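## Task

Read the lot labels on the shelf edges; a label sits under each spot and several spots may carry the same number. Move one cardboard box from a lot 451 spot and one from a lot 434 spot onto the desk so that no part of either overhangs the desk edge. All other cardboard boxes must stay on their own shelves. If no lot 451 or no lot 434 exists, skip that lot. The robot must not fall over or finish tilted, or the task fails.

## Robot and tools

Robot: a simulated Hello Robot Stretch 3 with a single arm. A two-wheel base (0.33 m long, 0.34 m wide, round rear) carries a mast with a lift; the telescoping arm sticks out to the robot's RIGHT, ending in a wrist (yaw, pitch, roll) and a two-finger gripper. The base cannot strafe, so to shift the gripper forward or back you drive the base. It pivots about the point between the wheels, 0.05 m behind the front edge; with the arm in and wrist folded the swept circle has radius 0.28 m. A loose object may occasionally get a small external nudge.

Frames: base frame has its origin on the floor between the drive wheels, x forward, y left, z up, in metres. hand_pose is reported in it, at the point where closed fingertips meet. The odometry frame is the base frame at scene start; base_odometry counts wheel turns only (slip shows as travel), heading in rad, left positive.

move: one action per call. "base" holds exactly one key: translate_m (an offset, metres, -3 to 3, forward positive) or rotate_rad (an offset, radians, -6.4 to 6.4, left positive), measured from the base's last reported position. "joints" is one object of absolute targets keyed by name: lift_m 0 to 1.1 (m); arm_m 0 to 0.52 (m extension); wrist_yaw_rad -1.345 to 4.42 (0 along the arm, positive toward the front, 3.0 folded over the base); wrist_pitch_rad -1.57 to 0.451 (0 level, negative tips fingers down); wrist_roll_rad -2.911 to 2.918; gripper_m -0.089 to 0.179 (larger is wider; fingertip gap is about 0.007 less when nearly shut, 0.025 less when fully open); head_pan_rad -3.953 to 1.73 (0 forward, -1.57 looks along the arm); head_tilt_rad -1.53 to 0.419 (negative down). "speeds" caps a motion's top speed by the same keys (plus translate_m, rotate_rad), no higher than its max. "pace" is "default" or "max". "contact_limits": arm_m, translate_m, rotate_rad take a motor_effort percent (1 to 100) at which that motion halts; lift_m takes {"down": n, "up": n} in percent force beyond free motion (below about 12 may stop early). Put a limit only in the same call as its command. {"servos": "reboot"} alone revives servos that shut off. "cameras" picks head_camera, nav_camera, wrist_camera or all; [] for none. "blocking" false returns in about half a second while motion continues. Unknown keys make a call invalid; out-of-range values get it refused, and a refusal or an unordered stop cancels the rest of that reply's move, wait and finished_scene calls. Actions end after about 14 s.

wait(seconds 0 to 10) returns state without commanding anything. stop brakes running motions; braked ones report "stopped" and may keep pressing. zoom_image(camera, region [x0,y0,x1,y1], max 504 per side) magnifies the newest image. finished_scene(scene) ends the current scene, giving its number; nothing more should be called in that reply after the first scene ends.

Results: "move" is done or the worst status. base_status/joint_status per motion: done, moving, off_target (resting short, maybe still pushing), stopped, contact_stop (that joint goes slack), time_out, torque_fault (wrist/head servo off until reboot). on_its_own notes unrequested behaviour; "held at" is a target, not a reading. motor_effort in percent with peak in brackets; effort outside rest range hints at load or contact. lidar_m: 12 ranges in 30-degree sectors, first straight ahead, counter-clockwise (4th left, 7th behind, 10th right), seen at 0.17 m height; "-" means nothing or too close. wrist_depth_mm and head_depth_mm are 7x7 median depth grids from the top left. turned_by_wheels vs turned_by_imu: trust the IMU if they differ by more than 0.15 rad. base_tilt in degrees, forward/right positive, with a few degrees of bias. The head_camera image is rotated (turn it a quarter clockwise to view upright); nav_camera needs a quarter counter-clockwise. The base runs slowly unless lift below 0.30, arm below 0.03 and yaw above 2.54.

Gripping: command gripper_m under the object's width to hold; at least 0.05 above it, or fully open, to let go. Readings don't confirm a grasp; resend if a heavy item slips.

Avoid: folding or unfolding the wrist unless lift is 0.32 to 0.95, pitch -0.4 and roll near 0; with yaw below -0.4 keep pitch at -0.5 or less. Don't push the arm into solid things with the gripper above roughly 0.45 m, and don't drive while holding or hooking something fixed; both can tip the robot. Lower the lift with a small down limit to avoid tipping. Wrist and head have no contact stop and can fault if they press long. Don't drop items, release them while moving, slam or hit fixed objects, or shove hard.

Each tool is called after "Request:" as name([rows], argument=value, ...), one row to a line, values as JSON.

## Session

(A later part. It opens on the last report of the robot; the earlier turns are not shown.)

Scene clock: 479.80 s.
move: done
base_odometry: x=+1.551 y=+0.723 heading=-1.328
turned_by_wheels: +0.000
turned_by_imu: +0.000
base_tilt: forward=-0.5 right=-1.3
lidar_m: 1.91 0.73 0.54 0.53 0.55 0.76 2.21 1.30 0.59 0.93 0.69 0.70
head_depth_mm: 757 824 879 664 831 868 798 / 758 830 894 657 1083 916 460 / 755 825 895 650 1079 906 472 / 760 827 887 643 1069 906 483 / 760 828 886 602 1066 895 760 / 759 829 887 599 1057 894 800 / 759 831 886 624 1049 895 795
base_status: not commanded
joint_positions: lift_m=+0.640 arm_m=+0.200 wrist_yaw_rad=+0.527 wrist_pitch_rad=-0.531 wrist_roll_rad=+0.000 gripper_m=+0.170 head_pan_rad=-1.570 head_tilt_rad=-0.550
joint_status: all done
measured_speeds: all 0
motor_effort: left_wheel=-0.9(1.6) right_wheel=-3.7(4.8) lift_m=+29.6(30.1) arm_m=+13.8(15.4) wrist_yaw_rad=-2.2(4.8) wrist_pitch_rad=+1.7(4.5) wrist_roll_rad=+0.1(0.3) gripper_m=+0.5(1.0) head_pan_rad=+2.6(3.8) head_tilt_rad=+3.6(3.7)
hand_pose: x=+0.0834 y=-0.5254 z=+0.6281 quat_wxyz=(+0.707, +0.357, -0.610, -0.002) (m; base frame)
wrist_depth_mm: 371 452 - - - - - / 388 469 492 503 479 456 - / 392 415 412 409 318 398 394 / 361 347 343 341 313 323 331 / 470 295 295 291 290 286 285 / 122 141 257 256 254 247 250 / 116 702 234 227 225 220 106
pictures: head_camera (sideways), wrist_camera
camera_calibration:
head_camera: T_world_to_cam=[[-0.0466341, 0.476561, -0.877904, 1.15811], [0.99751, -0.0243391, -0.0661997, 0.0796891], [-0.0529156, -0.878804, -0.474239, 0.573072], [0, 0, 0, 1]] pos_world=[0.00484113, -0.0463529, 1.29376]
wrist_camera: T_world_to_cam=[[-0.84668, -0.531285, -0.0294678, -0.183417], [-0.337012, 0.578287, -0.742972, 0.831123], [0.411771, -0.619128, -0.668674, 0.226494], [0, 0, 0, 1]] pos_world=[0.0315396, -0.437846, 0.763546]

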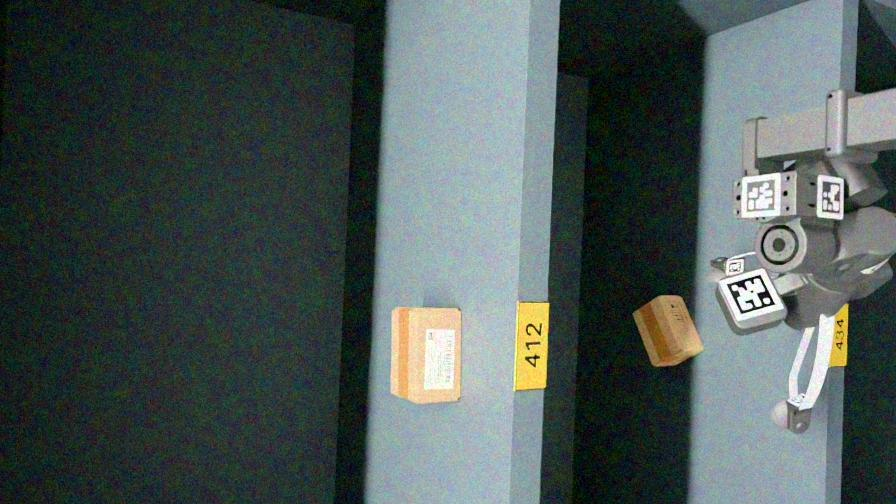

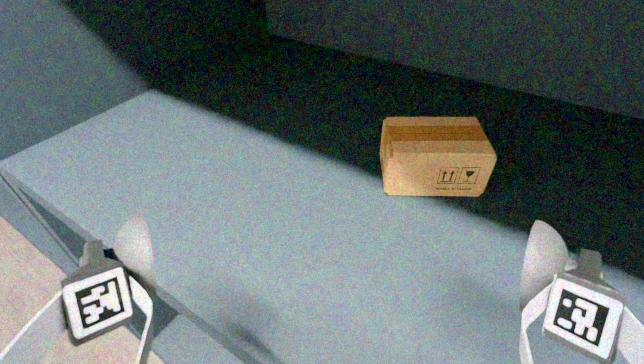

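Request:
move(joints={"arm_m":0.405}, speeds={"arm_m":0.2}, cameras=["wrist_camera"])

Scene clock: 489.33 s.
move: done
base_odometry: x=+1.551 y=+0.723 heading=-1.328
turned_by_wheels: +0.000
turned_by_imu: +0.000
base_tilt: forward=-0.3 right=-1.3
lidar_m: 1.91 0.74 0.54 0.53 0.55 0.76 2.21 1.30 0.59 0.93 0.69 0.70
head_depth_mm: 755 825 881 665 832 867 797 / 755 821 892 657 1089 894 449 / 757 827 892 652 642 657 767 / 758 822 882 645 654 832 806 / 761 826 882 601 1025 872 804 / 759 827 887 598 1055 894 802 / 762 831 888 624 1048 892 793
base_status: not commanded
joint_positions: lift_m=+0.640 arm_m=+0.405 wrist_yaw_rad=+0.527 wrist_pitch_rad=-0.531 wrist_roll_rad=+0.000 gripper_m=+0.170 head_pan_rad=-1.570 head_tilt_rad=-0.550
joint_status: all done
measured_speeds: all 0
motor_effort: left_wheel=-1.1(1.7) right_wheel=-3.8(4.4) lift_m=+29.7(31.6) arm_m=+12.5(15.6) wrist_yaw_rad=-1.8(4.4) wrist_pitch_rad=+1.7(1.8) wrist_roll_rad=+0.0(0.3) gripper_m=+0.5(1.1) head_pan_rad=+2.9(3.6) head_tilt_rad=+2.1(3.0)
hand_pose: x=+0.0834 y=-0.7304 z=+0.6281 quat_wxyz=(+0.707, +0.357, -0.610, -0.002) (m; base frame)
wrist_depth_mm: 372 438 - - - - - / 383 467 477 - - - - / 391 413 408 391 - - - / 349 346 343 339 337 322 - / 299 294 293 291 289 289 283 / 117 141 250 200 252 246 250 / 221 225 182 177 220 220 106
pictures: wrist_camera
camera_calibration:
wrist_camera: T_world_to_cam=[[-0.846681, -0.531284, -0.0294658, -0.292331], [-0.337043, 0.578333, -0.742922, 0.949664], [0.411743, -0.619087, -0.66873, 0.0996424], [0, 0, 0, 1]] pos_world=[0.0315396, -0.642846, 0.763546]

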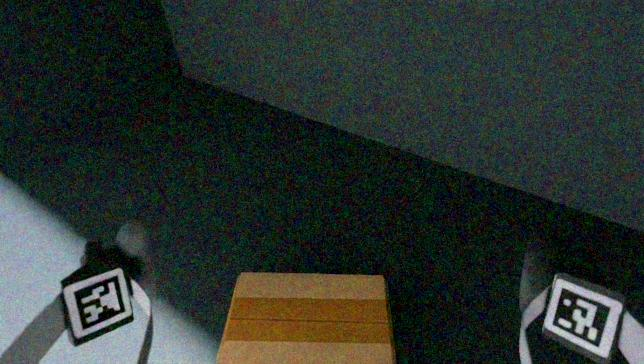

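Request:
move(base={"translate_m":0.017}, joints={"lift_m":0.6,"arm_m":0.397}, contact_limits={"lift_m":{"down":14}}, cameras=["wrist_camera"])

Request:
move(joints={"lift_m":0.555}, contact_limits={"lift_m":{"down":14}}, cameras=["wrist_camera"])

Scene clock: 501.20 s.
move: done
base_odometry: x=+1.555 y=+0.707 heading=-1.329
turned_by_wheels: +0.000
turned_by_imu: +0.000
base_tilt: forward=-0.4 right=-1.2
lidar_m: 1.91 0.73 0.54 0.53 0.55 0.76 2.21 1.30 0.60 0.93 0.68 0.70
head_depth_mm: 756 820 893 665 916 899 798 / 756 823 891 657 1089 917 758 / 757 825 893 651 688 636 763 / 757 827 885 644 1071 733 810 / 760 825 884 597 1062 854 803 / 758 825 885 600 1056 870 802 / 763 826 886 625 1047 892 797
base_status: done
joint_positions: lift_m=+0.600 arm_m=+0.397 wrist_yaw_rad=+0.527 wrist_pitch_rad=-0.532 wrist_roll_rad=+0.000 gripper_m=+0.170 head_pan_rad=-1.570 head_tilt_rad=-0.550
joint_status: all done
measured_speeds: all 0
motor_effort: left_wheel=+4.3(8.7) right_wheel=+5.5(9.3) lift_m=+24.7(30.8) arm_m=-12.5(13.9) wrist_yaw_rad=-2.1(3.6) wrist_pitch_rad=+1.7(1.8) wrist_roll_rad=-0.1(0.3) gripper_m=+0.8(1.1) head_pan_rad=+3.1(3.2) head_tilt_rad=+1.7(2.1)
contact_limits: lift_m down 14 (down: maximum 72; up: maximum 65)
hand_pose: x=+0.0834 y=-0.7224 z=+0.5880 quat_wxyz=(+0.707, +0.357, -0.610, -0.002) (m; base frame)
wrist_depth_mm: 355 428 - - - - - / 374 416 420 389 - - - / 348 342 337 334 330 307 - / 288 285 282 279 278 275 270 / 247 242 241 177 230 236 234 / 117 128 202 154 157 202 200 / 182 185 181 138 136 181 106
pictures: wrist_camera
camera_calibration:
wrist_camera: T_world_to_cam=[[-0.846749, -0.531177, -0.0294287, -0.289216], [-0.337077, 0.578487, -0.742787, 0.915322], [0.411576, -0.619035, -0.668881, 0.0779935], [0, 0, 0, 1]] pos_world=[0.0315399, -0.634846, 0.723546]

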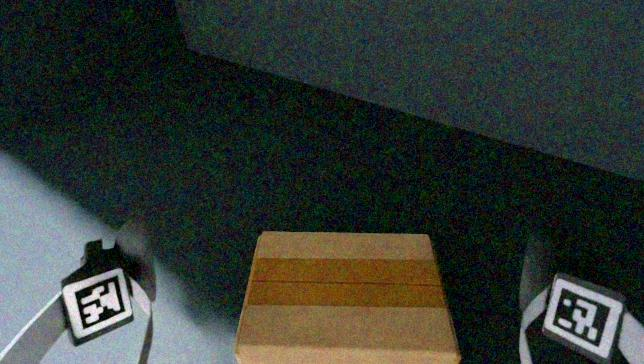

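Scene clock: 502.43 s.
move: done
base_odometry: x=+1.555 y=+0.707 heading=-1.329
turned_by_wheels: +0.000
turned_by_imu: +0.000
base_tilt: forward=-0.3 right=-1.2
lidar_m: 1.91 0.73 0.54 0.52 0.55 0.76 2.21 1.30 0.60 0.93 0.68 0.70
head_depth_mm: 757 822 889 665 915 897 801 / 760 827 894 659 1090 917 773 / 757 824 891 650 1079 688 750 / 759 825 882 644 1070 705 807 / 757 830 885 598 1064 848 804 / 761 832 884 600 1058 888 799 / 758 828 885 625 1046 891 797
base_status: not commanded
joint_positions: lift_m=+0.555 arm_m=+0.397 wrist_yaw_rad=+0.527 wrist_pitch_rad=-0.519 wrist_roll_rad=+0.000 gripper_m=+0.170 head_pan_rad=-1.570 head_tilt_rad=-0.550
joint_status: all done
measured_speeds: all 0
motor_effort: left_wheel=+4.5(4.7) right_wheel=+5.5(5.7) lift_m=+18.5(25.8) arm_m=-5.7(12.9) wrist_yaw_rad=-3.2(4.2) wrist_pitch_rad=-0.7(1.8) wrist_roll_rad=-0.1(0.3) gripper_m=+0.7(0.9) head_pan_rad=+2.9(3.2) head_tilt_rad=+0.9(1.6)
contact_limits: lift_m down 14 (down: maximum 72; up: maximum 65)
hand_pose: x=+0.0843 y=-0.7240 z=+0.5457 quat_wxyz=(+0.707, +0.353, -0.612, +0.003) (m; base frame)
wrist_depth_mm: 358 411 404 - - - - / 345 341 337 330 311 - - / 275 272 268 263 263 260 247 / 226 224 229 144 142 216 214 / 191 191 131 123 119 180 184 / 117 141 111 108 107 133 160 / 116 144 129 123 119 141 108
pictures: wrist_camera
camera_calibration:
wrist_camera: T_world_to_cam=[[-0.846536, -0.53154, -0.0290111, -0.291042], [-0.332281, 0.570199, -0.751307, 0.883447], [0.415892, -0.626369, -0.659314, 0.0373742], [0, 0, 0, 1]] pos_world=[0.0316312, -0.635031, 0.679938]

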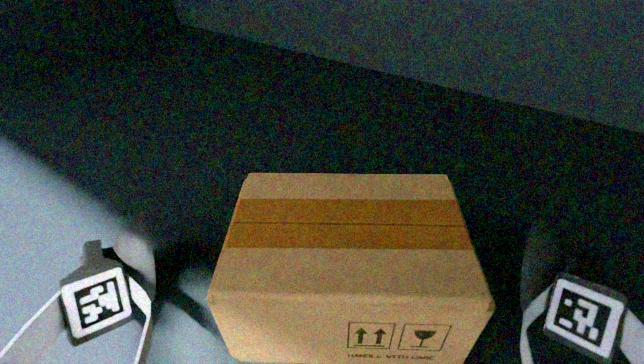

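Request:
move(joints={"gripper_m":0.063}, cameras=["wrist_camera"])

Request:
move(joints={"lift_m":0.64}, cameras=["wrist_camera"])

Scene clock: 509.93 s.
move: done
base_odometry: x=+1.555 y=+0.707 heading=-1.329
turned_by_wheels: +0.000
turned_by_imu: +0.000
base_tilt: forward=-0.3 right=-1.3
lidar_m: 1.92 0.73 0.54 0.53 0.55 0.76 2.21 1.30 0.60 0.93 0.68 0.70
head_depth_mm: 757 827 891 665 915 895 802 / 758 825 893 658 1087 918 773 / 758 824 895 651 1073 690 749 / 758 829 885 644 1067 705 808 / 759 829 886 599 1062 853 802 / 761 830 884 599 1055 894 797 / 763 829 888 626 1048 896 793
base_status: not commanded
joint_positions: lift_m=+0.555 arm_m=+0.397 wrist_yaw_rad=+0.525 wrist_pitch_rad=-0.499 wrist_roll_rad=+0.000 gripper_m=+0.064 head_pan_rad=-1.570 head_tilt_rad=-0.550
joint_status: all done
measured_speeds: all 0
motor_effort: left_wheel=+3.8(4.7) right_wheel=+5.6(5.7) lift_m=+26.3(26.6) arm_m=-4.3(15.9) wrist_yaw_rad=-0.7(3.6) wrist_pitch_rad=-4.4(4.4) wrist_roll_rad=-0.1(0.3) gripper_m=-16.3(89.5) head_pan_rad=+2.1(3.1) head_tilt_rad=+0.1(1.3)
contact_limits: lift_m down 14 (down: maximum 72; up: maximum 65)
hand_pose: x=+0.0856 y=-0.7268 z=+0.5500 quat_wxyz=(+0.707, +0.347, -0.616, +0.009) (m; base frame)
wrist_depth_mm: 357 421 - - - - - / 349 364 361 337 317 - - / 288 284 281 277 274 274 259 / 235 234 230 151 234 225 223 / 199 197 129 128 135 192 190 / 177 168 134 120 115 128 166 / 156 144 147 142 131 141 147
pictures: wrist_camera
camera_calibration:
wrist_camera: T_world_to_cam=[[-0.846948, -0.530919, -0.0283435, -0.291099], [-0.32384, 0.557417, -0.76447, 0.885867], [0.421671, -0.638287, -0.644036, 0.0204292], [0, 0, 0, 1]] pos_world=[0.0317187, -0.635308, 0.682125]

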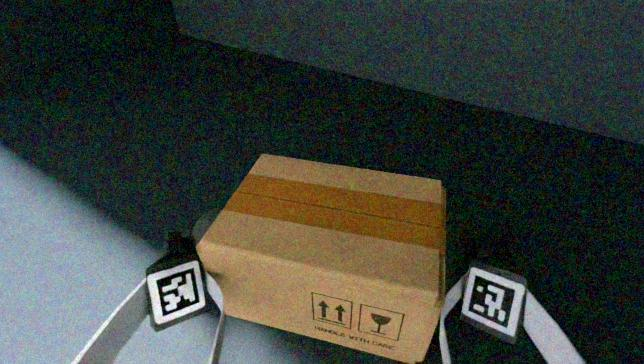

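Scene clock: 511.53 s.
move: done
base_odometry: x=+1.555 y=+0.707 heading=-1.329
turned_by_wheels: +0.000
turned_by_imu: +0.000
base_tilt: forward=-0.3 right=-1.1
lidar_m: 1.92 0.73 0.54 0.53 0.55 0.76 2.21 1.30 0.60 0.93 0.68 0.70
head_depth_mm: 755 821 894 665 874 896 802 / 758 824 894 657 1091 888 449 / 759 825 894 651 631 614 770 / 757 823 883 643 644 828 809 / 758 827 883 598 869 876 804 / 762 828 886 599 1058 895 802 / 762 829 888 626 1047 889 798
base_status: not commanded
joint_positions: lift_m=+0.640 arm_m=+0.397 wrist_yaw_rad=+0.525 wrist_pitch_rad=-0.538 wrist_roll_rad=+0.000 gripper_m=+0.064 head_pan_rad=-1.570 head_tilt_rad=-0.550
joint_status: all done
measured_speeds: all 0
motor_effort: left_wheel=+4.0(4.5) right_wheel=+4.7(5.9) lift_m=+30.7(34.0) arm_m=-11.9(13.6) wrist_yaw_rad=-1.6(3.2) wrist_pitch_rad=+2.9(4.5) wrist_roll_rad=+0.0(0.3) gripper_m=-14.6(17.1) head_pan_rad=+2.1(2.8) head_tilt_rad=+0.5(1.1)
hand_pose: x=+0.0826 y=-0.7217 z=+0.6267 quat_wxyz=(+0.707, +0.359, -0.609, -0.005) (m; base frame)
wrist_depth_mm: 358 425 - - - - - / 375 452 480 - - - - / 382 406 405 399 367 - - / 342 339 339 168 331 318 - / 293 291 132 133 143 283 281 / 257 251 137 123 116 243 248 / 234 223 217 138 126 213 221
pictures: wrist_camera
camera_calibration:
wrist_camera: T_world_to_cam=[[-0.847523, -0.529929, -0.0296663, -0.287146], [-0.338812, 0.583199, -0.738299, 0.944112], [0.408547, -0.615674, -0.673821, 0.110315], [0, 0, 0, 1]] pos_world=[0.0314454, -0.634854, 0.76285]

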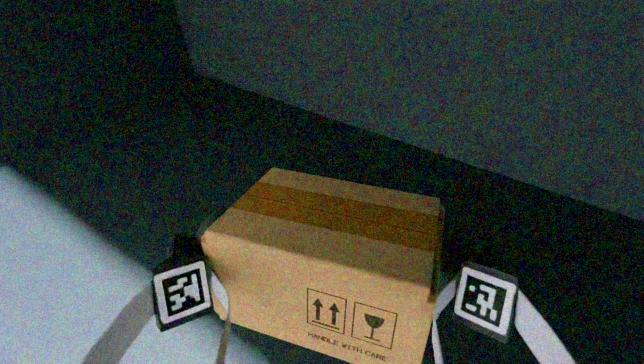

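Request:
move(joints={"arm_m":0.0}, cameras=["wrist_camera"])

Request:
move(base={"translate_m":-1.0}, cameras=[])

Request:
move(base={"translate_m":-0.97}, joints={"lift_m":0.88}, cameras=["wrist_camera"])

Scene clock: 542.63 s.
move: done
base_odometry: x=+1.555 y=+0.707 heading=-1.329
turned_by_wheels: +0.000
turned_by_imu: +0.000
base_tilt: forward=-0.5 right=-1.1
lidar_m: 1.91 0.73 0.54 0.53 0.55 0.76 2.21 1.30 0.60 0.93 0.68 0.70
head_depth_mm: 756 823 894 665 918 897 801 / 759 824 892 658 1087 920 797 / 757 828 895 650 1076 911 792 / 757 827 885 644 1071 906 808 / 758 826 884 600 1061 902 801 / 760 829 887 599 1058 897 801 / 762 827 890 626 1053 888 797
base_status: not commanded
joint_positions: lift_m=+0.640 arm_m=+0.001 wrist_yaw_rad=+0.525 wrist_pitch_rad=-0.539 wrist_roll_rad=+0.000 gripper_m=+0.064 head_pan_rad=-1.570 head_tilt_rad=-0.550
joint_status: all done
measured_speeds: all 0
motor_effort: left_wheel=+4.1(4.5) right_wheel=+5.0(6.1) lift_m=+25.0(27.2) arm_m=-12.1(14.6) wrist_yaw_rad=-2.1(3.5) wrist_pitch_rad=+3.0(3.2) wrist_roll_rad=+0.0(0.3) gripper_m=-14.7(15.4) head_pan_rad=+2.0(2.7) head_tilt_rad=-0.8(1.9)
hand_pose: x=+0.0826 y=-0.3252 z=+0.6265 quat_wxyz=(+0.707, +0.359, -0.609, -0.005) (m; base frame)
wrist_depth_mm: - 455 503 - - - - / - 496 504 495 493 485 483 / - - 440 401 398 392 392 / - - - 169 335 330 327 / 986 976 132 133 144 301 283 / 864 125 137 122 116 123 271 / 784 728 728 137 123 117 -
pictures: wrist_camera
camera_calibration:
wrist_camera: T_world_to_cam=[[-0.847502, -0.529963, -0.0296624, -0.0770437], [-0.339112, 0.583596, -0.737848, 0.71256], [0.408343, -0.615268, -0.674315, 0.354842], [0, 0, 0, 1]] pos_world=[0.0314458, -0.238354, 0.762751]

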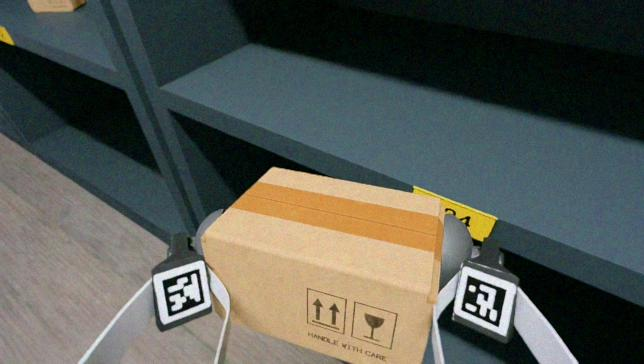

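Scene clock: 553.77 s.
move: done
base_odometry: x=+1.315 y=+1.678 heading=-1.328
turned_by_wheels: +0.000
turned_by_imu: -0.001
base_tilt: forward=-0.3 right=-1.1
lidar_m: 1.98 0.76 0.56 0.54 0.57 0.78 1.35 1.41 0.55 0.92 0.74 0.71
head_depth_mm: 742 799 852 665 733 809 754 / 740 809 876 657 1015 919 791 / 746 809 877 652 1035 914 793 / 744 810 879 644 1034 904 789 / 746 813 874 634 1027 875 785 / 745 812 868 628 1024 898 779 / 749 815 867 625 1054 890 775
base_status: done
joint_positions: lift_m=+0.640 arm_m=+0.001 wrist_yaw_rad=+0.525 wrist_pitch_rad=-0.539 wrist_roll_rad=+0.000 gripper_m=+0.064 head_pan_rad=-1.570 head_tilt_rad=-0.550
joint_status: not commanded
measured_speeds: all 0
motor_effort: left_wheel=-3.7(10.1) right_wheel=-8.4(14.4) lift_m=+31.1(32.2) arm_m=+7.6(12.5) wrist_yaw_rad=-0.6(3.6) wrist_pitch_rad=+3.0(3.2) wrist_roll_rad=-0.1(0.4) gripper_m=-15.1(15.6) head_pan_rad=+1.5(2.7) head_tilt_rad=-2.6(3.5)
hand_pose: x=+0.0826 y=-0.3252 z=+0.6265 quat_wxyz=(+0.707, +0.359, -0.609, -0.005) (m; base frame)
wrist_depth_mm: - - - - - - - / - 532 - - 367 361 - / - - - - 370 363 - / - - - 160 312 320 317 / 984 980 132 133 144 289 283 / 868 126 136 123 116 127 263 / 775 722 734 138 123 117 -
pictures: none
No camera images: "cameras" was empty.

Scene clock: 564.60 s.
move: done
base_odometry: x=+1.082 y=+2.619 heading=-1.328
turned_by_wheels: +0.000
turned_by_imu: +0.000
base_tilt: forward=-0.4 right=-1.2
lidar_m: 2.03 0.78 0.58 0.56 0.55 0.41 0.39 0.41 0.57 1.64 0.87 0.77
head_depth_mm: 1208 1168 1138 1106 1084 1059 - / 1849 1754 1685 1620 1566 1465 - / 2648 2814 3096 2554 1958 1542 1298 / 2636 2890 3179 2686 1953 1535 1262 / 2653 2875 3162 2664 1938 1523 283 / 2637 2878 3136 2652 1921 1516 409 / 2650 2860 3143 2589 1918 1510 410
base_status: done
joint_positions: lift_m=+0.880 arm_m=+0.001 wrist_yaw_rad=+0.525 wrist_pitch_rad=-0.539 wrist_roll_rad=+0.000 gripper_m=+0.064 head_pan_rad=-1.570 head_tilt_rad=-0.550
joint_status: all done
measured_speeds: all 0
motor_effort: left_wheel=-2.5(10.1) right_wheel=-9.6(14.2) lift_m=+24.4(34.5) arm_m=+12.7(13.2) wrist_yaw_rad=-2.2(3.6) wrist_pitch_rad=+3.1(3.2) wrist_roll_rad=-0.1(0.4) gripper_m=-14.8(15.5) head_pan_rad=+0.7(2.1) head_tilt_rad=-4.6(5.3)
hand_pose: x=+0.0826 y=-0.3252 z=+0.8665 quat_wxyz=(+0.707, +0.359, -0.609, -0.005) (m; base frame)
wrist_depth_mm: - - - - - - - / - - - - - - - / - - - - - - - / - - - 177 - - - / - - 133 133 143 - - / - 122 137 123 116 - - / - 954 947 138 125 925 956
pictures: wrist_camera
camera_calibration:
wrist_camera: T_world_to_cam=[[-0.847499, -0.529964, -0.0297394, -0.0698479], [-0.339089, 0.583661, -0.737807, 0.889618], [0.408369, -0.615206, -0.674356, 0.516733], [0, 0, 0, 1]] pos_world=[0.0314457, -0.238355, 1.00275]

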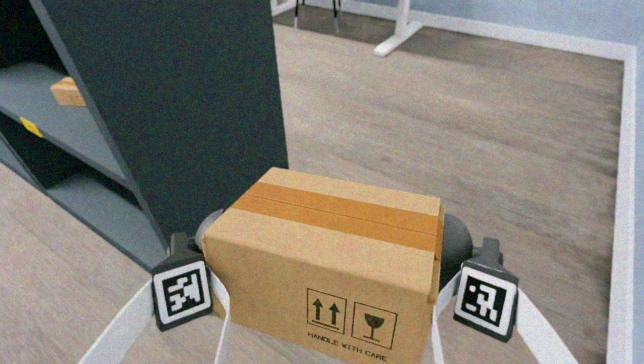

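Request:
move(base={"rotate_rad":1.571}, cameras=[])

Request:
move(base={"translate_m":-1.2}, cameras=[])

Request:
move(base={"translate_m":-0.83}, cameras=[])

Request:
move(base={"rotate_rad":-1.571}, cameras=["nav_camera","wrist_camera"])

Scene clock: 576.77 s.
move: done
base_odometry: x=+1.082 y=+2.619 heading=+0.242
turned_by_wheels: +1.571
turned_by_imu: +1.545
base_tilt: forward=-0.3 right=-1.3
lidar_m: 0.56 0.55 0.41 0.39 0.41 0.56 1.55 0.89 0.77 2.16 0.79 0.58
head_depth_mm: 1312 1372 1460 1578 1345 1467 - / 2066 2166 2351 1776 1814 1530 - / 3597 3790 3447 2582 1959 1547 1300 / 3593 - - 2662 1926 1536 1263 / 3547 3865 - 2681 1918 1527 283 / 2389 2464 2518 2343 1912 1518 411 / 1585 1613 1651 1696 1701 1503 410
base_status: done
joint_positions: lift_m=+0.880 arm_m=+0.001 wrist_yaw_rad=+0.525 wrist_pitch_rad=-0.539 wrist_roll_rad=+0.000 gripper_m=+0.064 head_pan_rad=-1.570 head_tilt_rad=-0.550
joint_status: not commanded
measured_speeds: all 0
motor_effort: left_wheel=-9.2(12.4) right_wheel=+8.4(12.9) lift_m=+25.1(25.9) arm_m=+4.4(12.9) wrist_yaw_rad=-1.6(3.3) wrist_pitch_rad=+3.1(3.2) wrist_roll_rad=-0.1(0.4) gripper_m=-14.8(15.4) head_pan_rad=+1.4(1.7) head_tilt_rad=-4.4(5.7)
hand_pose: x=+0.0826 y=-0.3252 z=+0.8665 quat_wxyz=(+0.707, +0.359, -0.609, -0.005) (m; base frame)
wrist_depth_mm: 433 510 - - - - - / 455 517 - - - - - / 474 535 - - - - - / 500 - - 176 - - - / 512 - 132 133 144 - - / 516 - 137 123 116 - - / - - 924 137 125 928 971
pictures: none
No camera images: "cameras" was empty.

Scene clock: 589.90 s.
move: done
base_odometry: x=-0.083 y=+2.331 heading=+0.242
turned_by_wheels: +0.000
turned_by_imu: -0.001
base_tilt: forward=-0.3 right=-1.2
lidar_m: 1.51 0.56 0.41 0.39 0.41 0.56 1.56 1.85 2.14 1.10 0.69 0.89
head_depth_mm: 3576 3848 - 2786 1980 1562 - / 3470 3847 - 2733 1983 1557 - / 3545 3838 - 2729 1968 1531 1312 / 3540 - - 2661 1944 1536 1265 / 2441 2589 2734 2401 1935 1528 283 / 1217 1257 1289 1338 1378 1279 411 / 814 827 842 858 884 902 410
base_status: done
joint_positions: lift_m=+0.880 arm_m=+0.001 wrist_yaw_rad=+0.525 wrist_pitch_rad=-0.539 wrist_roll_rad=+0.000 gripper_m=+0.064 head_pan_rad=-1.570 head_tilt_rad=-0.550
joint_status: not commanded
measured_speeds: all 0
motor_effort: left_wheel=-3.7(13.3) right_wheel=-8.1(11.7) lift_m=+26.5(27.2) arm_m=-11.7(13.3) wrist_yaw_rad=-2.1(3.6) wrist_pitch_rad=+3.0(3.2) wrist_roll_rad=-0.1(0.3) gripper_m=-14.7(15.6) head_pan_rad=-0.2(1.4) head_tilt_rad=-3.5(5.2)
hand_pose: x=+0.0826 y=-0.3252 z=+0.8665 quat_wxyz=(+0.707, +0.359, -0.609, -0.005) (m; base frame)
wrist_depth_mm: - - - - - - - / - - - - - - - / - - - - - - - / - - - 160 - - - / - - 133 133 143 - - / - 122 137 123 116 - - / - 952 957 137 125 935 984
pictures: none
No camera images: "cameras" was empty.

Scene clock: 599.33 s.
move: done
base_odometry: x=-0.888 y=+2.132 heading=+0.242
turned_by_wheels: +0.000
turned_by_imu: +0.000
base_tilt: forward=-0.3 right=-1.1
lidar_m: 1.53 0.56 0.41 0.40 0.41 0.57 1.18 1.22 1.24 3.86 1.56 1.27
head_depth_mm: 3370 3200 2043 1311 1923 1556 - / 3554 3851 2115 2510 1997 1548 - / 3598 - - 2723 1956 1542 1305 / 3556 3803 3887 2665 1953 1520 1266 / 3556 3848 - 2642 1933 1511 284 / 3570 3806 3822 2614 1918 1513 411 / 3161 3241 3291 2619 1913 1505 411
base_status: done
joint_positions: lift_m=+0.880 arm_m=+0.001 wrist_yaw_rad=+0.525 wrist_pitch_rad=-0.539 wrist_roll_rad=+0.000 gripper_m=+0.064 head_pan_rad=-1.570 head_tilt_rad=-0.550
joint_status: not commanded
measured_speeds: all 0
motor_effort: left_wheel=-9.0(12.9) right_wheel=-2.3(12.1) lift_m=+27.1(27.9) arm_m=-9.6(11.9) wrist_yaw_rad=-1.8(3.4) wrist_pitch_rad=+3.1(3.2) wrist_roll_rad=+0.2(0.3) gripper_m=-14.6(15.4) head_pan_rad=-0.1(1.0) head_tilt_rad=-1.9(3.5)
hand_pose: x=+0.0826 y=-0.3252 z=+0.8665 quat_wxyz=(+0.707, +0.359, -0.609, -0.005) (m; base frame)
wrist_depth_mm: 925 - - - - - - / - - - - - - - / - - - - - - - / - - - 176 - - - / - - 133 133 143 - - / - 123 137 122 116 - - / - 964 948 138 125 944 967
pictures: none
No camera images: "cameras" was empty.

Scene clock: 602.93 s.
move: done
base_odometry: x=-0.888 y=+2.132 heading=-1.328
turned_by_wheels: -1.571
turned_by_imu: -1.546
base_tilt: forward=-0.3 right=-1.1
lidar_m: 3.85 1.55 1.27 1.47 0.56 0.41 0.40 0.42 0.57 1.18 1.23 1.24
head_depth_mm: 963 1040 1118 1122 1093 1070 - / 965 1046 1154 1274 1411 1464 - / 958 1050 1152 1283 1452 1531 1308 / 967 1052 1156 1288 1447 1530 1261 / 963 1050 1153 1284 1450 1511 284 / 966 1051 1153 1280 1457 1519 411 / 965 1054 1165 1291 1449 1512 411
base_status: done
joint_positions: lift_m=+0.880 arm_m=+0.001 wrist_yaw_rad=+0.525 wrist_pitch_rad=-0.539 wrist_roll_rad=+0.000 gripper_m=+0.064 head_pan_rad=-1.570 head_tilt_rad=-0.550
joint_status: not commanded
measured_speeds: all 0
motor_effort: left_wheel=+8.4(11.9) right_wheel=-9.8(14.2) lift_m=+27.5(28.1) arm_m=-12.3(13.4) wrist_yaw_rad=-1.5(3.2) wrist_pitch_rad=+3.1(3.2) wrist_roll_rad=+0.0(0.3) gripper_m=-14.9(15.4) head_pan_rad=-0.3(0.8) head_tilt_rad=-1.1(2.7)
hand_pose: x=+0.0826 y=-0.3252 z=+0.8665 quat_wxyz=(+0.707, +0.359, -0.609, -0.005) (m; base frame)
wrist_depth_mm: - - - - - - - / - - - - - - - / - - - - - - - / - - - 177 - - - / - - 133 133 143 - - / - 122 137 122 116 - - / - 953 937 138 125 936 951
pictures: nav_camera (sideways), wrist_camera
camera_calibration:
nav_camera: T_world_to_cam=[[0.0174303, -0.500061, 0.865815, -1.08364], [-0.999789, -0.0181529, 0.00964298, 0.0437639], [0.010895, -0.8658, -0.500271, 0.604255], [0, 0, 0, 1]] pos_world=[0.0560594, -0.0179259, 1.2401]
wrist_camera: T_world_to_cam=[[-0.847499, -0.529964, -0.0297394, -0.0698479], [-0.339089, 0.583661, -0.737807, 0.889618], [0.408369, -0.615206, -0.674356, 0.516733], [0, 0, 0, 1]] pos_world=[0.0314457, -0.238355, 1.00275]

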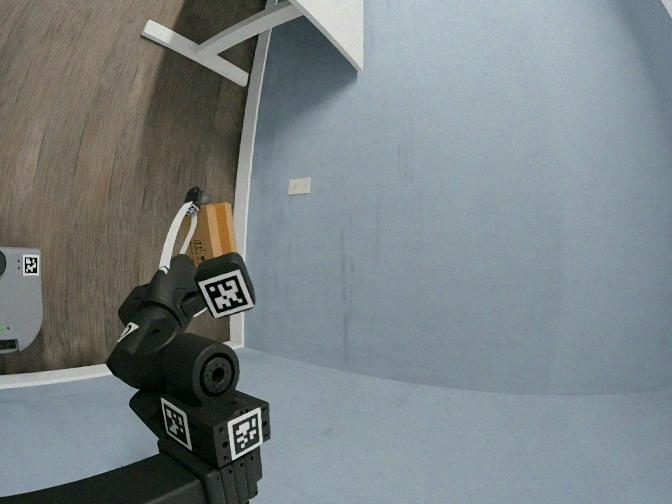

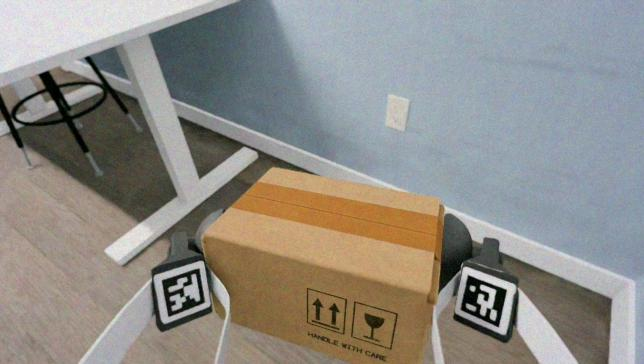

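Request:
move(base={"translate_m":1.35}, cameras=[])

Request:
move(base={"translate_m":0.22}, cameras=["head_camera","wrist_camera"])

Scene clock: 623.10 s.
move: time_out
base_odometry: x=-0.564 y=+0.822 heading=-1.328
turned_by_wheels: +0.000
turned_by_imu: +0.000
base_tilt: forward=-0.4 right=-1.2
lidar_m: 2.54 1.51 1.12 1.08 1.13 1.79 1.74 1.67 0.80 1.20 0.70 1.18
head_depth_mm: 982 1071 1175 1251 896 698 - / 980 1069 1173 1231 889 696 - / 981 1070 1173 1216 881 690 614 / 984 1069 1177 1201 874 687 597 / 988 1074 1176 1197 867 682 283 / 989 1078 1185 1181 860 680 411 / 986 1075 1183 1166 854 674 411
base_status: translate_m time_out (by the wheels' count: +1.3493 of +1.3500)
joint_positions: lift_m=+0.880 arm_m=+0.001 wrist_yaw_rad=+0.525 wrist_pitch_rad=-0.539 wrist_roll_rad=+0.000 gripper_m=+0.064 head_pan_rad=-1.570 head_tilt_rad=-0.550
joint_status: not commanded
measured_speeds: all 0
motor_effort: left_wheel=+0.9(12.5) right_wheel=+0.0(10.2) lift_m=+29.1(29.8) arm_m=-10.4(13.0) wrist_yaw_rad=-1.9(3.3) wrist_pitch_rad=+3.0(3.2) wrist_roll_rad=+0.1(0.4) gripper_m=-14.8(15.6) head_pan_rad=-0.8(1.7) head_tilt_rad=+0.9(2.1)
hand_pose: x=+0.0826 y=-0.3252 z=+0.8665 quat_wxyz=(+0.707, +0.359, -0.609, -0.005) (m; base frame)
wrist_depth_mm: - 699 - - - - - / - - - - - - - / - - - - - - - / - - - 160 - - - / - - 133 133 143 - - / - 122 136 122 116 - - / - 945 948 138 125 123 -
pictures: none
No camera images: "cameras" was empty.

not run: a stop that you did not command came earlier in this reply.

Request:
move(base={"translate_m":0.22}, cameras=["head_camera","wrist_camera"])

Request:
move(joints={"arm_m":0.28}, cameras=["wrist_camera"])

Request:
move(joints={"lift_m":0.79}, contact_limits={"lift_m":{"down":14}}, cameras=["wrist_camera"])

Request:
move(joints={"lift_m":0.768}, speeds={"lift_m":0.03}, contact_limits={"lift_m":{"down":13}}, cameras=["wrist_camera"])

Scene clock: 634.50 s.
move: done
base_odometry: x=-0.512 y=+0.609 heading=-1.328
turned_by_wheels: +0.000
turned_by_imu: +0.000
base_tilt: forward=-0.3 right=-1.1
lidar_m: 2.33 1.52 1.12 1.08 1.13 2.02 1.95 1.68 0.90 0.68 0.60 1.69
head_depth_mm: 988 1070 1170 1245 893 697 - / 986 1066 1180 1224 883 695 - / 984 1070 1179 1219 880 688 1239 / 985 1071 1179 1202 874 686 600 / 985 1073 1188 1190 869 679 283 / 987 1076 1183 1180 860 678 411 / 992 1076 1183 1169 854 672 411
base_status: done
joint_positions: lift_m=+0.880 arm_m=+0.001 wrist_yaw_rad=+0.525 wrist_pitch_rad=-0.539 wrist_roll_rad=+0.000 gripper_m=+0.064 head_pan_rad=-1.570 head_tilt_rad=-0.550
joint_status: not commanded
measured_speeds: all 0
motor_effort: left_wheel=+7.8(10.1) right_wheel=+0.7(11.0) lift_m=+30.2(30.3) arm_m=-9.1(10.7) wrist_yaw_rad=-1.4(3.3) wrist_pitch_rad=+3.0(3.2) wrist_roll_rad=+0.1(0.3) gripper_m=-14.5(15.2) head_pan_rad=-1.1(2.1) head_tilt_rad=+1.0(1.9)
hand_pose: x=+0.0826 y=-0.3252 z=+0.8665 quat_wxyz=(+0.707, +0.359, -0.609, -0.005) (m; base frame)
wrist_depth_mm: - - - - - - - / - 595 - - - - - / - - - - - - - / - - - 159 - - - / - - 133 133 143 - - / - 122 137 123 116 - - / - 958 951 137 125 123 -
pictures: head_camera (sideways), wrist_camera
camera_calibration:
head_camera: T_world_to_cam=[[-0.0467554, 0.476879, -0.877725, 1.15776], [0.997504, -0.0242563, -0.0663146, 0.0798378], [-0.0529144, -0.878634, -0.474554, 0.573529], [0, 0, 0, 1]] pos_world=[0.00484077, -0.0462514, 1.29366]
wrist_camera: T_world_to_cam=[[-0.847499, -0.529964, -0.0297394, -0.0698479], [-0.339089, 0.583661, -0.737807, 0.889618], [0.408369, -0.615206, -0.674356, 0.516733], [0, 0, 0, 1]] pos_world=[0.0314457, -0.238355, 1.00275]

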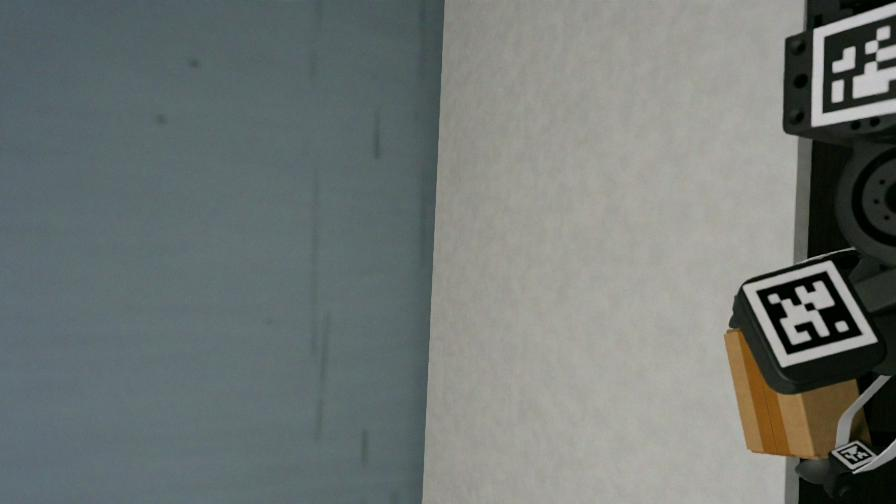

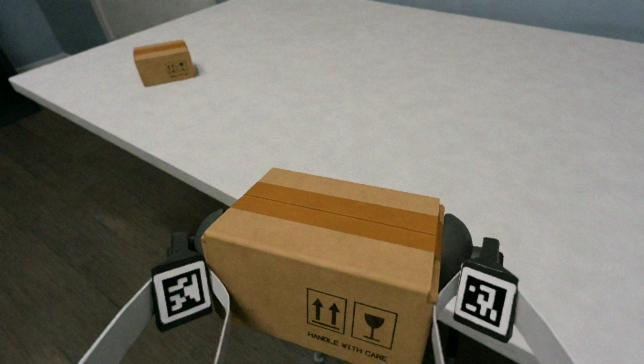

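Scene clock: 637.77 s.
move: done
base_odometry: x=-0.512 y=+0.609 heading=-1.328
turned_by_wheels: +0.000
turned_by_imu: +0.000
base_tilt: forward=-0.3 right=-1.2
lidar_m: 2.32 1.52 1.12 1.08 1.13 2.02 1.95 1.68 0.90 0.68 0.60 1.69
head_depth_mm: 982 1074 1174 1242 324 - 1216 / 985 1069 1178 450 353 671 1189 / 982 1069 1175 422 452 688 1206 / 985 1076 1185 1144 475 683 1175 / 987 1073 1176 1188 697 681 1175 / 983 1075 1184 1169 800 678 1165 / 992 1077 1182 1167 855 675 1031
base_status: not commanded
joint_positions: lift_m=+0.880 arm_m=+0.280 wrist_yaw_rad=+0.525 wrist_pitch_rad=-0.539 wrist_roll_rad=+0.000 gripper_m=+0.064 head_pan_rad=-1.570 head_tilt_rad=-0.550
joint_status: all done
measured_speeds: all 0
motor_effort: left_wheel=+7.6(8.5) right_wheel=+1.4(2.1) lift_m=+30.1(30.7) arm_m=+12.4(15.5) wrist_yaw_rad=-1.8(3.3) wrist_pitch_rad=+3.2(3.2) wrist_roll_rad=+0.0(0.3) gripper_m=-14.7(15.4) head_pan_rad=-1.3(2.2) head_tilt_rad=+1.6(2.1)
hand_pose: x=+0.0826 y=-0.6045 z=+0.8664 quat_wxyz=(+0.707, +0.359, -0.609, -0.005) (m; base frame)
wrist_depth_mm: - - - - - - - / - - - - - - - / - - - - - - - / - - - 160 - - - / - - 132 133 143 - - / - - 137 123 116 - - / - - 143 136 123 117 -
pictures: wrist_camera
camera_calibration:
wrist_camera: T_world_to_cam=[[-0.847505, -0.529956, -0.0296945, -0.218013], [-0.339209, 0.583795, -0.737646, 1.05266], [0.408255, -0.615086, -0.674535, 0.345027], [0, 0, 0, 1]] pos_world=[0.031446, -0.517855, 1.00275]

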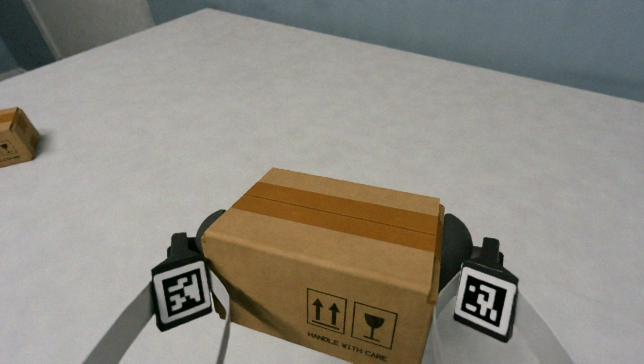

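Scene clock: 639.43 s.
move: done
base_odometry: x=-0.512 y=+0.609 heading=-1.328
turned_by_wheels: +0.000
turned_by_imu: +0.000
base_tilt: forward=-0.4 right=-1.1
lidar_m: 2.32 1.51 1.12 1.08 1.13 2.02 1.95 1.68 0.90 0.68 0.60 1.69
head_depth_mm: 983 1073 1179 1245 895 696 295 / 978 1067 1179 1229 469 362 599 / 988 1072 1177 1217 477 652 1211 / 985 1073 1179 1202 502 627 1179 / 989 1073 1181 1187 702 680 1166 / 987 1075 1179 1180 860 677 1171 / 991 1077 1188 1171 854 675 1023
base_status: not commanded
joint_positions: lift_m=+0.790 arm_m=+0.280 wrist_yaw_rad=+0.525 wrist_pitch_rad=-0.539 wrist_roll_rad=+0.000 gripper_m=+0.064 head_pan_rad=-1.570 head_tilt_rad=-0.550
joint_status: all done
measured_speeds: all 0
motor_effort: left_wheel=+7.9(8.4) right_wheel=+0.6(1.8) lift_m=+23.2(27.1) arm_m=+9.0(12.9) wrist_yaw_rad=-1.3(3.1) wrist_pitch_rad=+3.1(3.2) wrist_roll_rad=+0.2(0.3) gripper_m=-14.4(15.3) head_pan_rad=-1.1(1.9) head_tilt_rad=+1.6(3.1)
contact_limits: lift_m down 14 (down: maximum 72; up: maximum 65)
hand_pose: x=+0.0826 y=-0.6045 z=+0.7764 quat_wxyz=(+0.707, +0.359, -0.609, -0.005) (m; base frame)
wrist_depth_mm: - - - - - - - / - - - - - - - / - - - - - - - / - - - 160 - - - / - - 132 133 143 - - / - - 137 123 116 - - / - - 143 136 123 117 -
pictures: wrist_camera
camera_calibration:
wrist_camera: T_world_to_cam=[[-0.847507, -0.529954, -0.0296925, -0.220687], [-0.339239, 0.58384, -0.737596, 0.986254], [0.408227, -0.615044, -0.674589, 0.284391], [0, 0, 0, 1]] pos_world=[0.031446, -0.517855, 0.912751]

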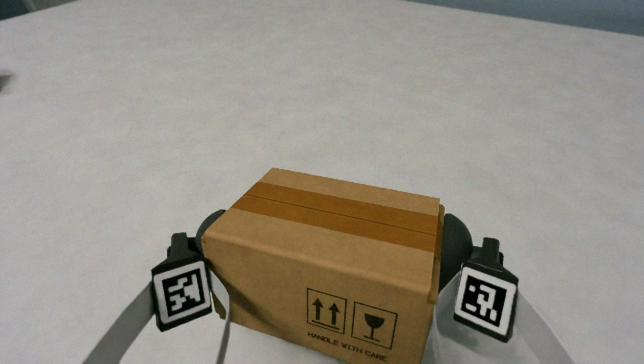

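Scene clock: 640.60 s.
move: done
base_odometry: x=-0.512 y=+0.609 heading=-1.328
turned_by_wheels: +0.000
turned_by_imu: +0.000
base_tilt: forward=-0.2 right=-1.2
lidar_m: 2.32 1.51 1.12 1.08 1.13 2.02 1.95 1.68 0.90 0.68 0.60 1.69
head_depth_mm: 984 1072 1181 1245 895 701 317 / 983 1075 1176 1231 853 388 333 / 985 1070 1178 1214 482 633 1216 / 982 1073 1177 1206 578 557 1176 / 988 1072 1182 1188 833 661 1168 / 989 1075 1189 1180 859 676 1169 / 989 1081 1182 1158 853 675 1025
base_status: not commanded
joint_positions: lift_m=+0.768 arm_m=+0.280 wrist_yaw_rad=+0.525 wrist_pitch_rad=-0.539 wrist_roll_rad=+0.000 gripper_m=+0.064 head_pan_rad=-1.570 head_tilt_rad=-0.550
joint_status: all done
measured_speeds: all 0
motor_effort: left_wheel=+8.2(8.4) right_wheel=+1.3(1.8) lift_m=+23.4(25.7) arm_m=+6.9(9.4) wrist_yaw_rad=-2.2(3.3) wrist_pitch_rad=+3.0(3.2) wrist_roll_rad=+0.0(0.3) gripper_m=-14.8(15.2) head_pan_rad=-1.3(2.0) head_tilt_rad=+1.1(2.3)
contact_limits: lift_m down 13 (down: maximum 72; up: maximum 65)
hand_pose: x=+0.0826 y=-0.6045 z=+0.7544 quat_wxyz=(+0.707, +0.359, -0.609, -0.005) (m; base frame)
wrist_depth_mm: - - - - - - - / - - - - - - - / - - - - - - - / - - - 160 - - - / - - 132 133 143 - - / - - 137 123 116 - - / - - 144 136 123 117 -
pictures: wrist_camera
camera_calibration:
wrist_camera: T_world_to_cam=[[-0.847503, -0.529956, -0.0297678, -0.221274], [-0.339218, 0.583904, -0.737555, 0.970023], [0.408253, -0.614982, -0.674631, 0.269618], [0, 0, 0, 1]] pos_world=[0.031446, -0.517855, 0.890751]

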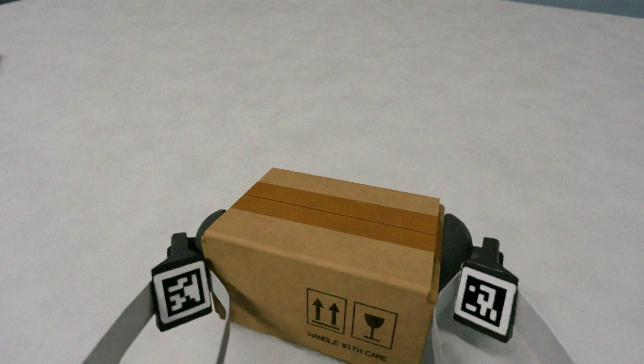

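Request:
move(joints={"lift_m":0.752}, speeds={"lift_m":0.03}, contact_limits={"lift_m":{"down":13}}, cameras=["wrist_camera"])

Scene clock: 646.83 s.
move: done
base_odometry: x=-0.512 y=+0.609 heading=-1.328
turned_by_wheels: +0.000
turned_by_imu: +0.000
base_tilt: forward=-0.3 right=-1.1
lidar_m: 2.32 1.51 1.12 1.08 1.13 2.02 1.95 1.68 0.90 0.68 0.60 1.69
head_depth_mm: 981 1073 1179 1241 895 699 350 / 985 1069 1180 1233 883 408 341 / 984 1070 1182 1216 503 631 1203 / 985 1075 1174 1205 876 556 1180 / 987 1072 1181 1194 869 645 1172 / 989 1078 1180 1178 859 676 1164 / 991 1081 1184 1163 856 674 1021
base_status: not commanded
joint_positions: lift_m=+0.752 arm_m=+0.280 wrist_yaw_rad=+0.525 wrist_pitch_rad=-0.531 wrist_roll_rad=+0.000 gripper_m=+0.064 head_pan_rad=-1.570 head_tilt_rad=-0.550
joint_status: all done
measured_speeds: all 0
motor_effort: left_wheel=+7.8(8.3) right_wheel=+1.1(1.8) lift_m=+22.1(26.9) arm_m=-1.4(1.5) wrist_yaw_rad=-1.5(2.9) wrist_pitch_rad=+1.5(3.2) wrist_roll_rad=+0.2(0.3) gripper_m=-14.9(15.1) head_pan_rad=-1.4(2.1) head_tilt_rad=+2.4(2.6)
contact_limits: lift_m down 13 (down: maximum 72; up: maximum 65)
hand_pose: x=+0.0832 y=-0.6056 z=+0.7401 quat_wxyz=(+0.707, +0.357, -0.610, -0.002) (m; base frame)
wrist_depth_mm: - - - - - - - / - - - - - - - / - - - - - - - / - - - 152 144 - - / - - 131 129 135 - - / - - 136 122 115 - - / - - - 141 126 117 -
pictures: wrist_camera
camera_calibration:
wrist_camera: T_world_to_cam=[[-0.8474, -0.53014, -0.0294223, -0.222177], [-0.336158, 0.578573, -0.743136, 0.960962], [0.410989, -0.619843, -0.668493, 0.251397], [0, 0, 0, 1]] pos_world=[0.0314405, -0.517945, 0.875646]

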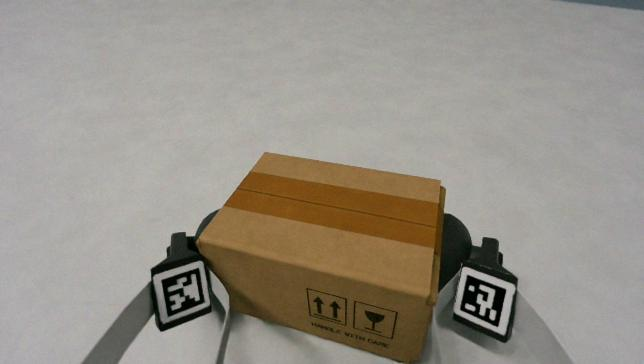

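Request:
move(joints={"lift_m":0.749}, speeds={"lift_m":0.03}, contact_limits={"lift_m":{"down":13}}, cameras=[])

Request:
move(joints={"gripper_m":0.17}, cameras=["wrist_camera"])

Request:
move(joints={"lift_m":0.88}, cameras=["wrist_camera"])

Request:
move(joints={"arm_m":0.05}, cameras=["wrist_camera"])

Scene clock: 656.70 s.
move: done
base_odometry: x=-0.512 y=+0.609 heading=-1.328
turned_by_wheels: +0.000
turned_by_imu: +0.000
base_tilt: forward=-0.3 right=-1.1
lidar_m: 2.32 1.50 1.12 1.08 1.12 2.02 1.95 1.68 0.90 0.68 0.60 1.69
head_depth_mm: 983 1073 1177 1240 894 698 606 / 987 1070 1178 1231 888 410 344 / 982 1073 1185 1206 505 630 1217 / 984 1073 1181 1201 872 557 1180 / 988 1072 1189 1190 867 642 1172 / 987 1076 1181 1184 862 678 1165 / 986 1080 1188 1174 855 674 1026
base_status: not commanded
joint_positions: lift_m=+0.749 arm_m=+0.280 wrist_yaw_rad=+0.525 wrist_pitch_rad=-0.524 wrist_roll_rad=+0.000 gripper_m=+0.064 head_pan_rad=-1.570 head_tilt_rad=-0.550
joint_status: all done
measured_speeds: all 0
motor_effort: left_wheel=+6.9(8.1) right_wheel=+1.1(1.7) lift_m=+20.2(22.0) arm_m=-8.3(8.8) wrist_yaw_rad=-1.4(2.7) wrist_pitch_rad=+0.3(1.6) wrist_roll_rad=+0.1(0.2) gripper_m=-14.6(15.3) head_pan_rad=-1.5(2.4) head_tilt_rad=+2.4(2.9)
contact_limits: lift_m down 13 (down: maximum 72; up: maximum 65)
hand_pose: x=+0.0837 y=-0.6065 z=+0.7386 quat_wxyz=(+0.707, +0.354, -0.611, +0.000) (m; base frame)
wrist_depth_mm: - - - - - - - / - - - - - - - / - - - - - - - / - - 154 150 143 - - / - - 131 129 135 - - / - - 137 122 116 - - / - - - 140 126 117 -
pictures: none
No camera images: "cameras" was empty.

Scene clock: 658.30 s.
move: done
base_odometry: x=-0.511 y=+0.609 heading=-1.328
turned_by_wheels: +0.000
turned_by_imu: +0.000
base_tilt: forward=-0.3 right=-1.5
lidar_m: 2.32 1.51 1.12 1.08 1.13 2.02 1.95 1.68 0.90 0.67 0.60 1.69
head_depth_mm: 986 1066 1175 1237 897 700 605 / 984 1072 1173 1226 883 409 344 / 984 1069 1178 1211 506 631 1210 / 988 1075 1182 1205 875 557 1178 / 987 1073 1187 1190 865 660 1164 / 987 1076 1182 1180 860 676 1173 / 990 1073 1184 1172 852 674 1023
base_status: not commanded
joint_positions: lift_m=+0.749 arm_m=+0.280 wrist_yaw_rad=+0.525 wrist_pitch_rad=-0.531 wrist_roll_rad=+0.000 gripper_m=+0.170 head_pan_rad=-1.570 head_tilt_rad=-0.550
joint_status: all done
measured_speeds: all 0
motor_effort: left_wheel=+6.5(7.6) right_wheel=+1.2(1.8) lift_m=+29.2(29.7) arm_m=-11.8(12.3) wrist_yaw_rad=-1.6(2.9) wrist_pitch_rad=+1.5(1.6) wrist_roll_rad=-0.1(0.4) gripper_m=+0.8(82.9) head_pan_rad=-2.3(2.3) head_tilt_rad=+3.6(3.6)
contact_limits: lift_m down 13 (down: maximum 72; up: maximum 65)
hand_pose: x=+0.0832 y=-0.6057 z=+0.7373 quat_wxyz=(+0.707, +0.356, -0.610, -0.002) (m; base frame)
wrist_depth_mm: - - - - - - - / - - - - - - - / - - - - - - - / - - - 150 143 - - / - 143 129 128 132 - - / - 124 141 124 115 - - / - - - 144 129 - 106
pictures: wrist_camera
camera_calibration:
wrist_camera: T_world_to_cam=[[-0.84739, -0.530154, -0.0294365, -0.222261], [-0.335937, 0.578239, -0.743496, 0.958866], [0.411189, -0.620142, -0.668093, 0.248881], [0, 0, 0, 1]] pos_world=[0.0314401, -0.517945, 0.872646]

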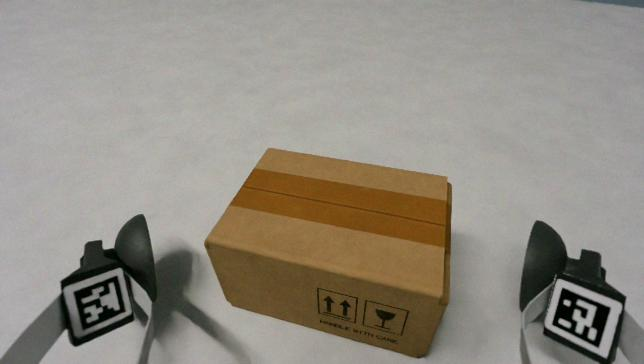

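Scene clock: 660.33 s.
move: done
base_odometry: x=-0.511 y=+0.609 heading=-1.328
turned_by_wheels: +0.000
turned_by_imu: +0.000
base_tilt: forward=-0.3 right=-1.2
lidar_m: 2.32 1.51 1.12 1.08 1.13 2.01 1.95 1.68 0.90 0.67 0.60 1.69
head_depth_mm: 982 1067 1177 1236 324 - 1216 / 987 1068 1179 449 353 673 1193 / 985 1073 1176 422 452 688 1208 / 977 1077 1184 538 475 686 1176 / 984 1073 1182 1188 763 681 1173 / 987 1078 1186 1180 824 678 1169 / 985 1077 1189 1171 854 675 1023
base_status: not commanded
joint_positions: lift_m=+0.880 arm_m=+0.280 wrist_yaw_rad=+0.525 wrist_pitch_rad=-0.532 wrist_roll_rad=+0.000 gripper_m=+0.170 head_pan_rad=-1.570 head_tilt_rad=-0.550
joint_status: all done
measured_speeds: all 0
motor_effort: left_wheel=+6.9(7.3) right_wheel=+0.5(2.3) lift_m=+30.9(34.0) arm_m=-12.9(13.6) wrist_yaw_rad=-1.7(3.3) wrist_pitch_rad=+1.7(1.8) wrist_roll_rad=+0.1(0.4) gripper_m=+0.4(1.5) head_pan_rad=-1.9(2.6) head_tilt_rad=+2.6(3.4)
hand_pose: x=+0.0832 y=-0.6056 z=+0.8681 quat_wxyz=(+0.707, +0.357, -0.610, -0.002) (m; base frame)
wrist_depth_mm: - - - - - - - / - - - - - - - / - - - - - - - / - - - - - - - / - 143 - - - - - / - 124 - - - - - / - - - 230 228 - 106
pictures: wrist_camera
camera_calibration:
wrist_camera: T_world_to_cam=[[-0.847394, -0.530149, -0.0294295, -0.218412], [-0.336312, 0.578803, -0.742887, 1.05588], [0.410874, -0.61962, -0.66877, 0.337293], [0, 0, 0, 1]] pos_world=[0.0314407, -0.517946, 1.00355]

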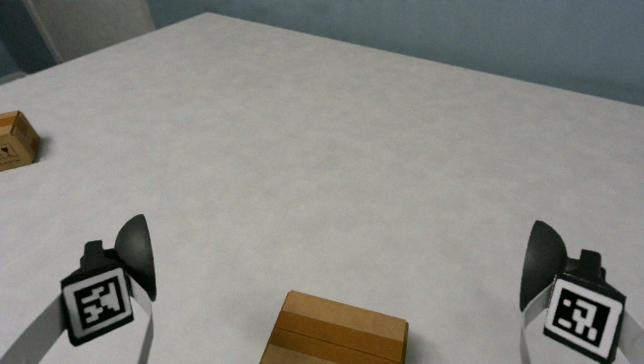

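Scene clock: 663.27 s.
move: done
base_odometry: x=-0.511 y=+0.609 heading=-1.328
turned_by_wheels: +0.000
turned_by_imu: +0.000
base_tilt: forward=-0.4 right=-1.1
lidar_m: 2.33 1.51 1.12 1.08 1.13 2.02 1.95 1.68 0.90 0.68 0.60 1.69
head_depth_mm: 983 1069 1178 1247 894 750 - / 981 1072 1175 1229 887 - - / 989 1074 1178 1217 877 735 - / 985 1074 1178 1201 872 626 - / 985 1078 1185 1193 866 322 325 / 985 1075 1191 1176 861 676 606 / 988 1077 1187 1169 853 675 938
base_status: not commanded
joint_positions: lift_m=+0.880 arm_m=+0.050 wrist_yaw_rad=+0.525 wrist_pitch_rad=-0.532 wrist_roll_rad=+0.000 gripper_m=+0.170 head_pan_rad=-1.570 head_tilt_rad=-0.550
joint_status: all done
measured_speeds: all 0
motor_effort: left_wheel=+6.3(7.3) right_wheel=+0.9(2.2) lift_m=+29.0(31.4) arm_m=-13.2(14.4) wrist_yaw_rad=-2.0(3.4) wrist_pitch_rad=+1.7(1.8) wrist_roll_rad=-0.1(0.3) gripper_m=+0.5(1.3) head_pan_rad=-2.3(2.6) head_tilt_rad=+3.3(4.1)
hand_pose: x=+0.0832 y=-0.3756 z=+0.8681 quat_wxyz=(+0.707, +0.357, -0.610, -0.002) (m; base frame)
wrist_depth_mm: - - - - - - - / - 562 - - - - - / - - - - - - - / - - - - 365 354 - / - - - - - - - / 123 141 - - - - - / 116 983 - 955 - - 106
pictures: wrist_camera
camera_calibration:
wrist_camera: T_world_to_cam=[[-0.847394, -0.530149, -0.0294295, -0.0964775], [-0.336312, 0.578803, -0.742887, 0.922759], [0.410874, -0.61962, -0.66877, 0.479806], [0, 0, 0, 1]] pos_world=[0.0314407, -0.287946, 1.00355]

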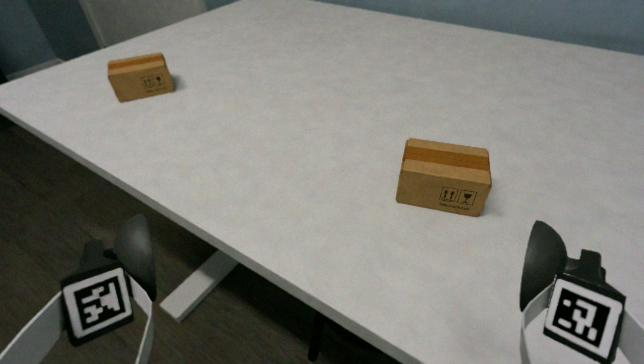

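Request:
finished_scene(scene=2)

The scene is finished: the task was done.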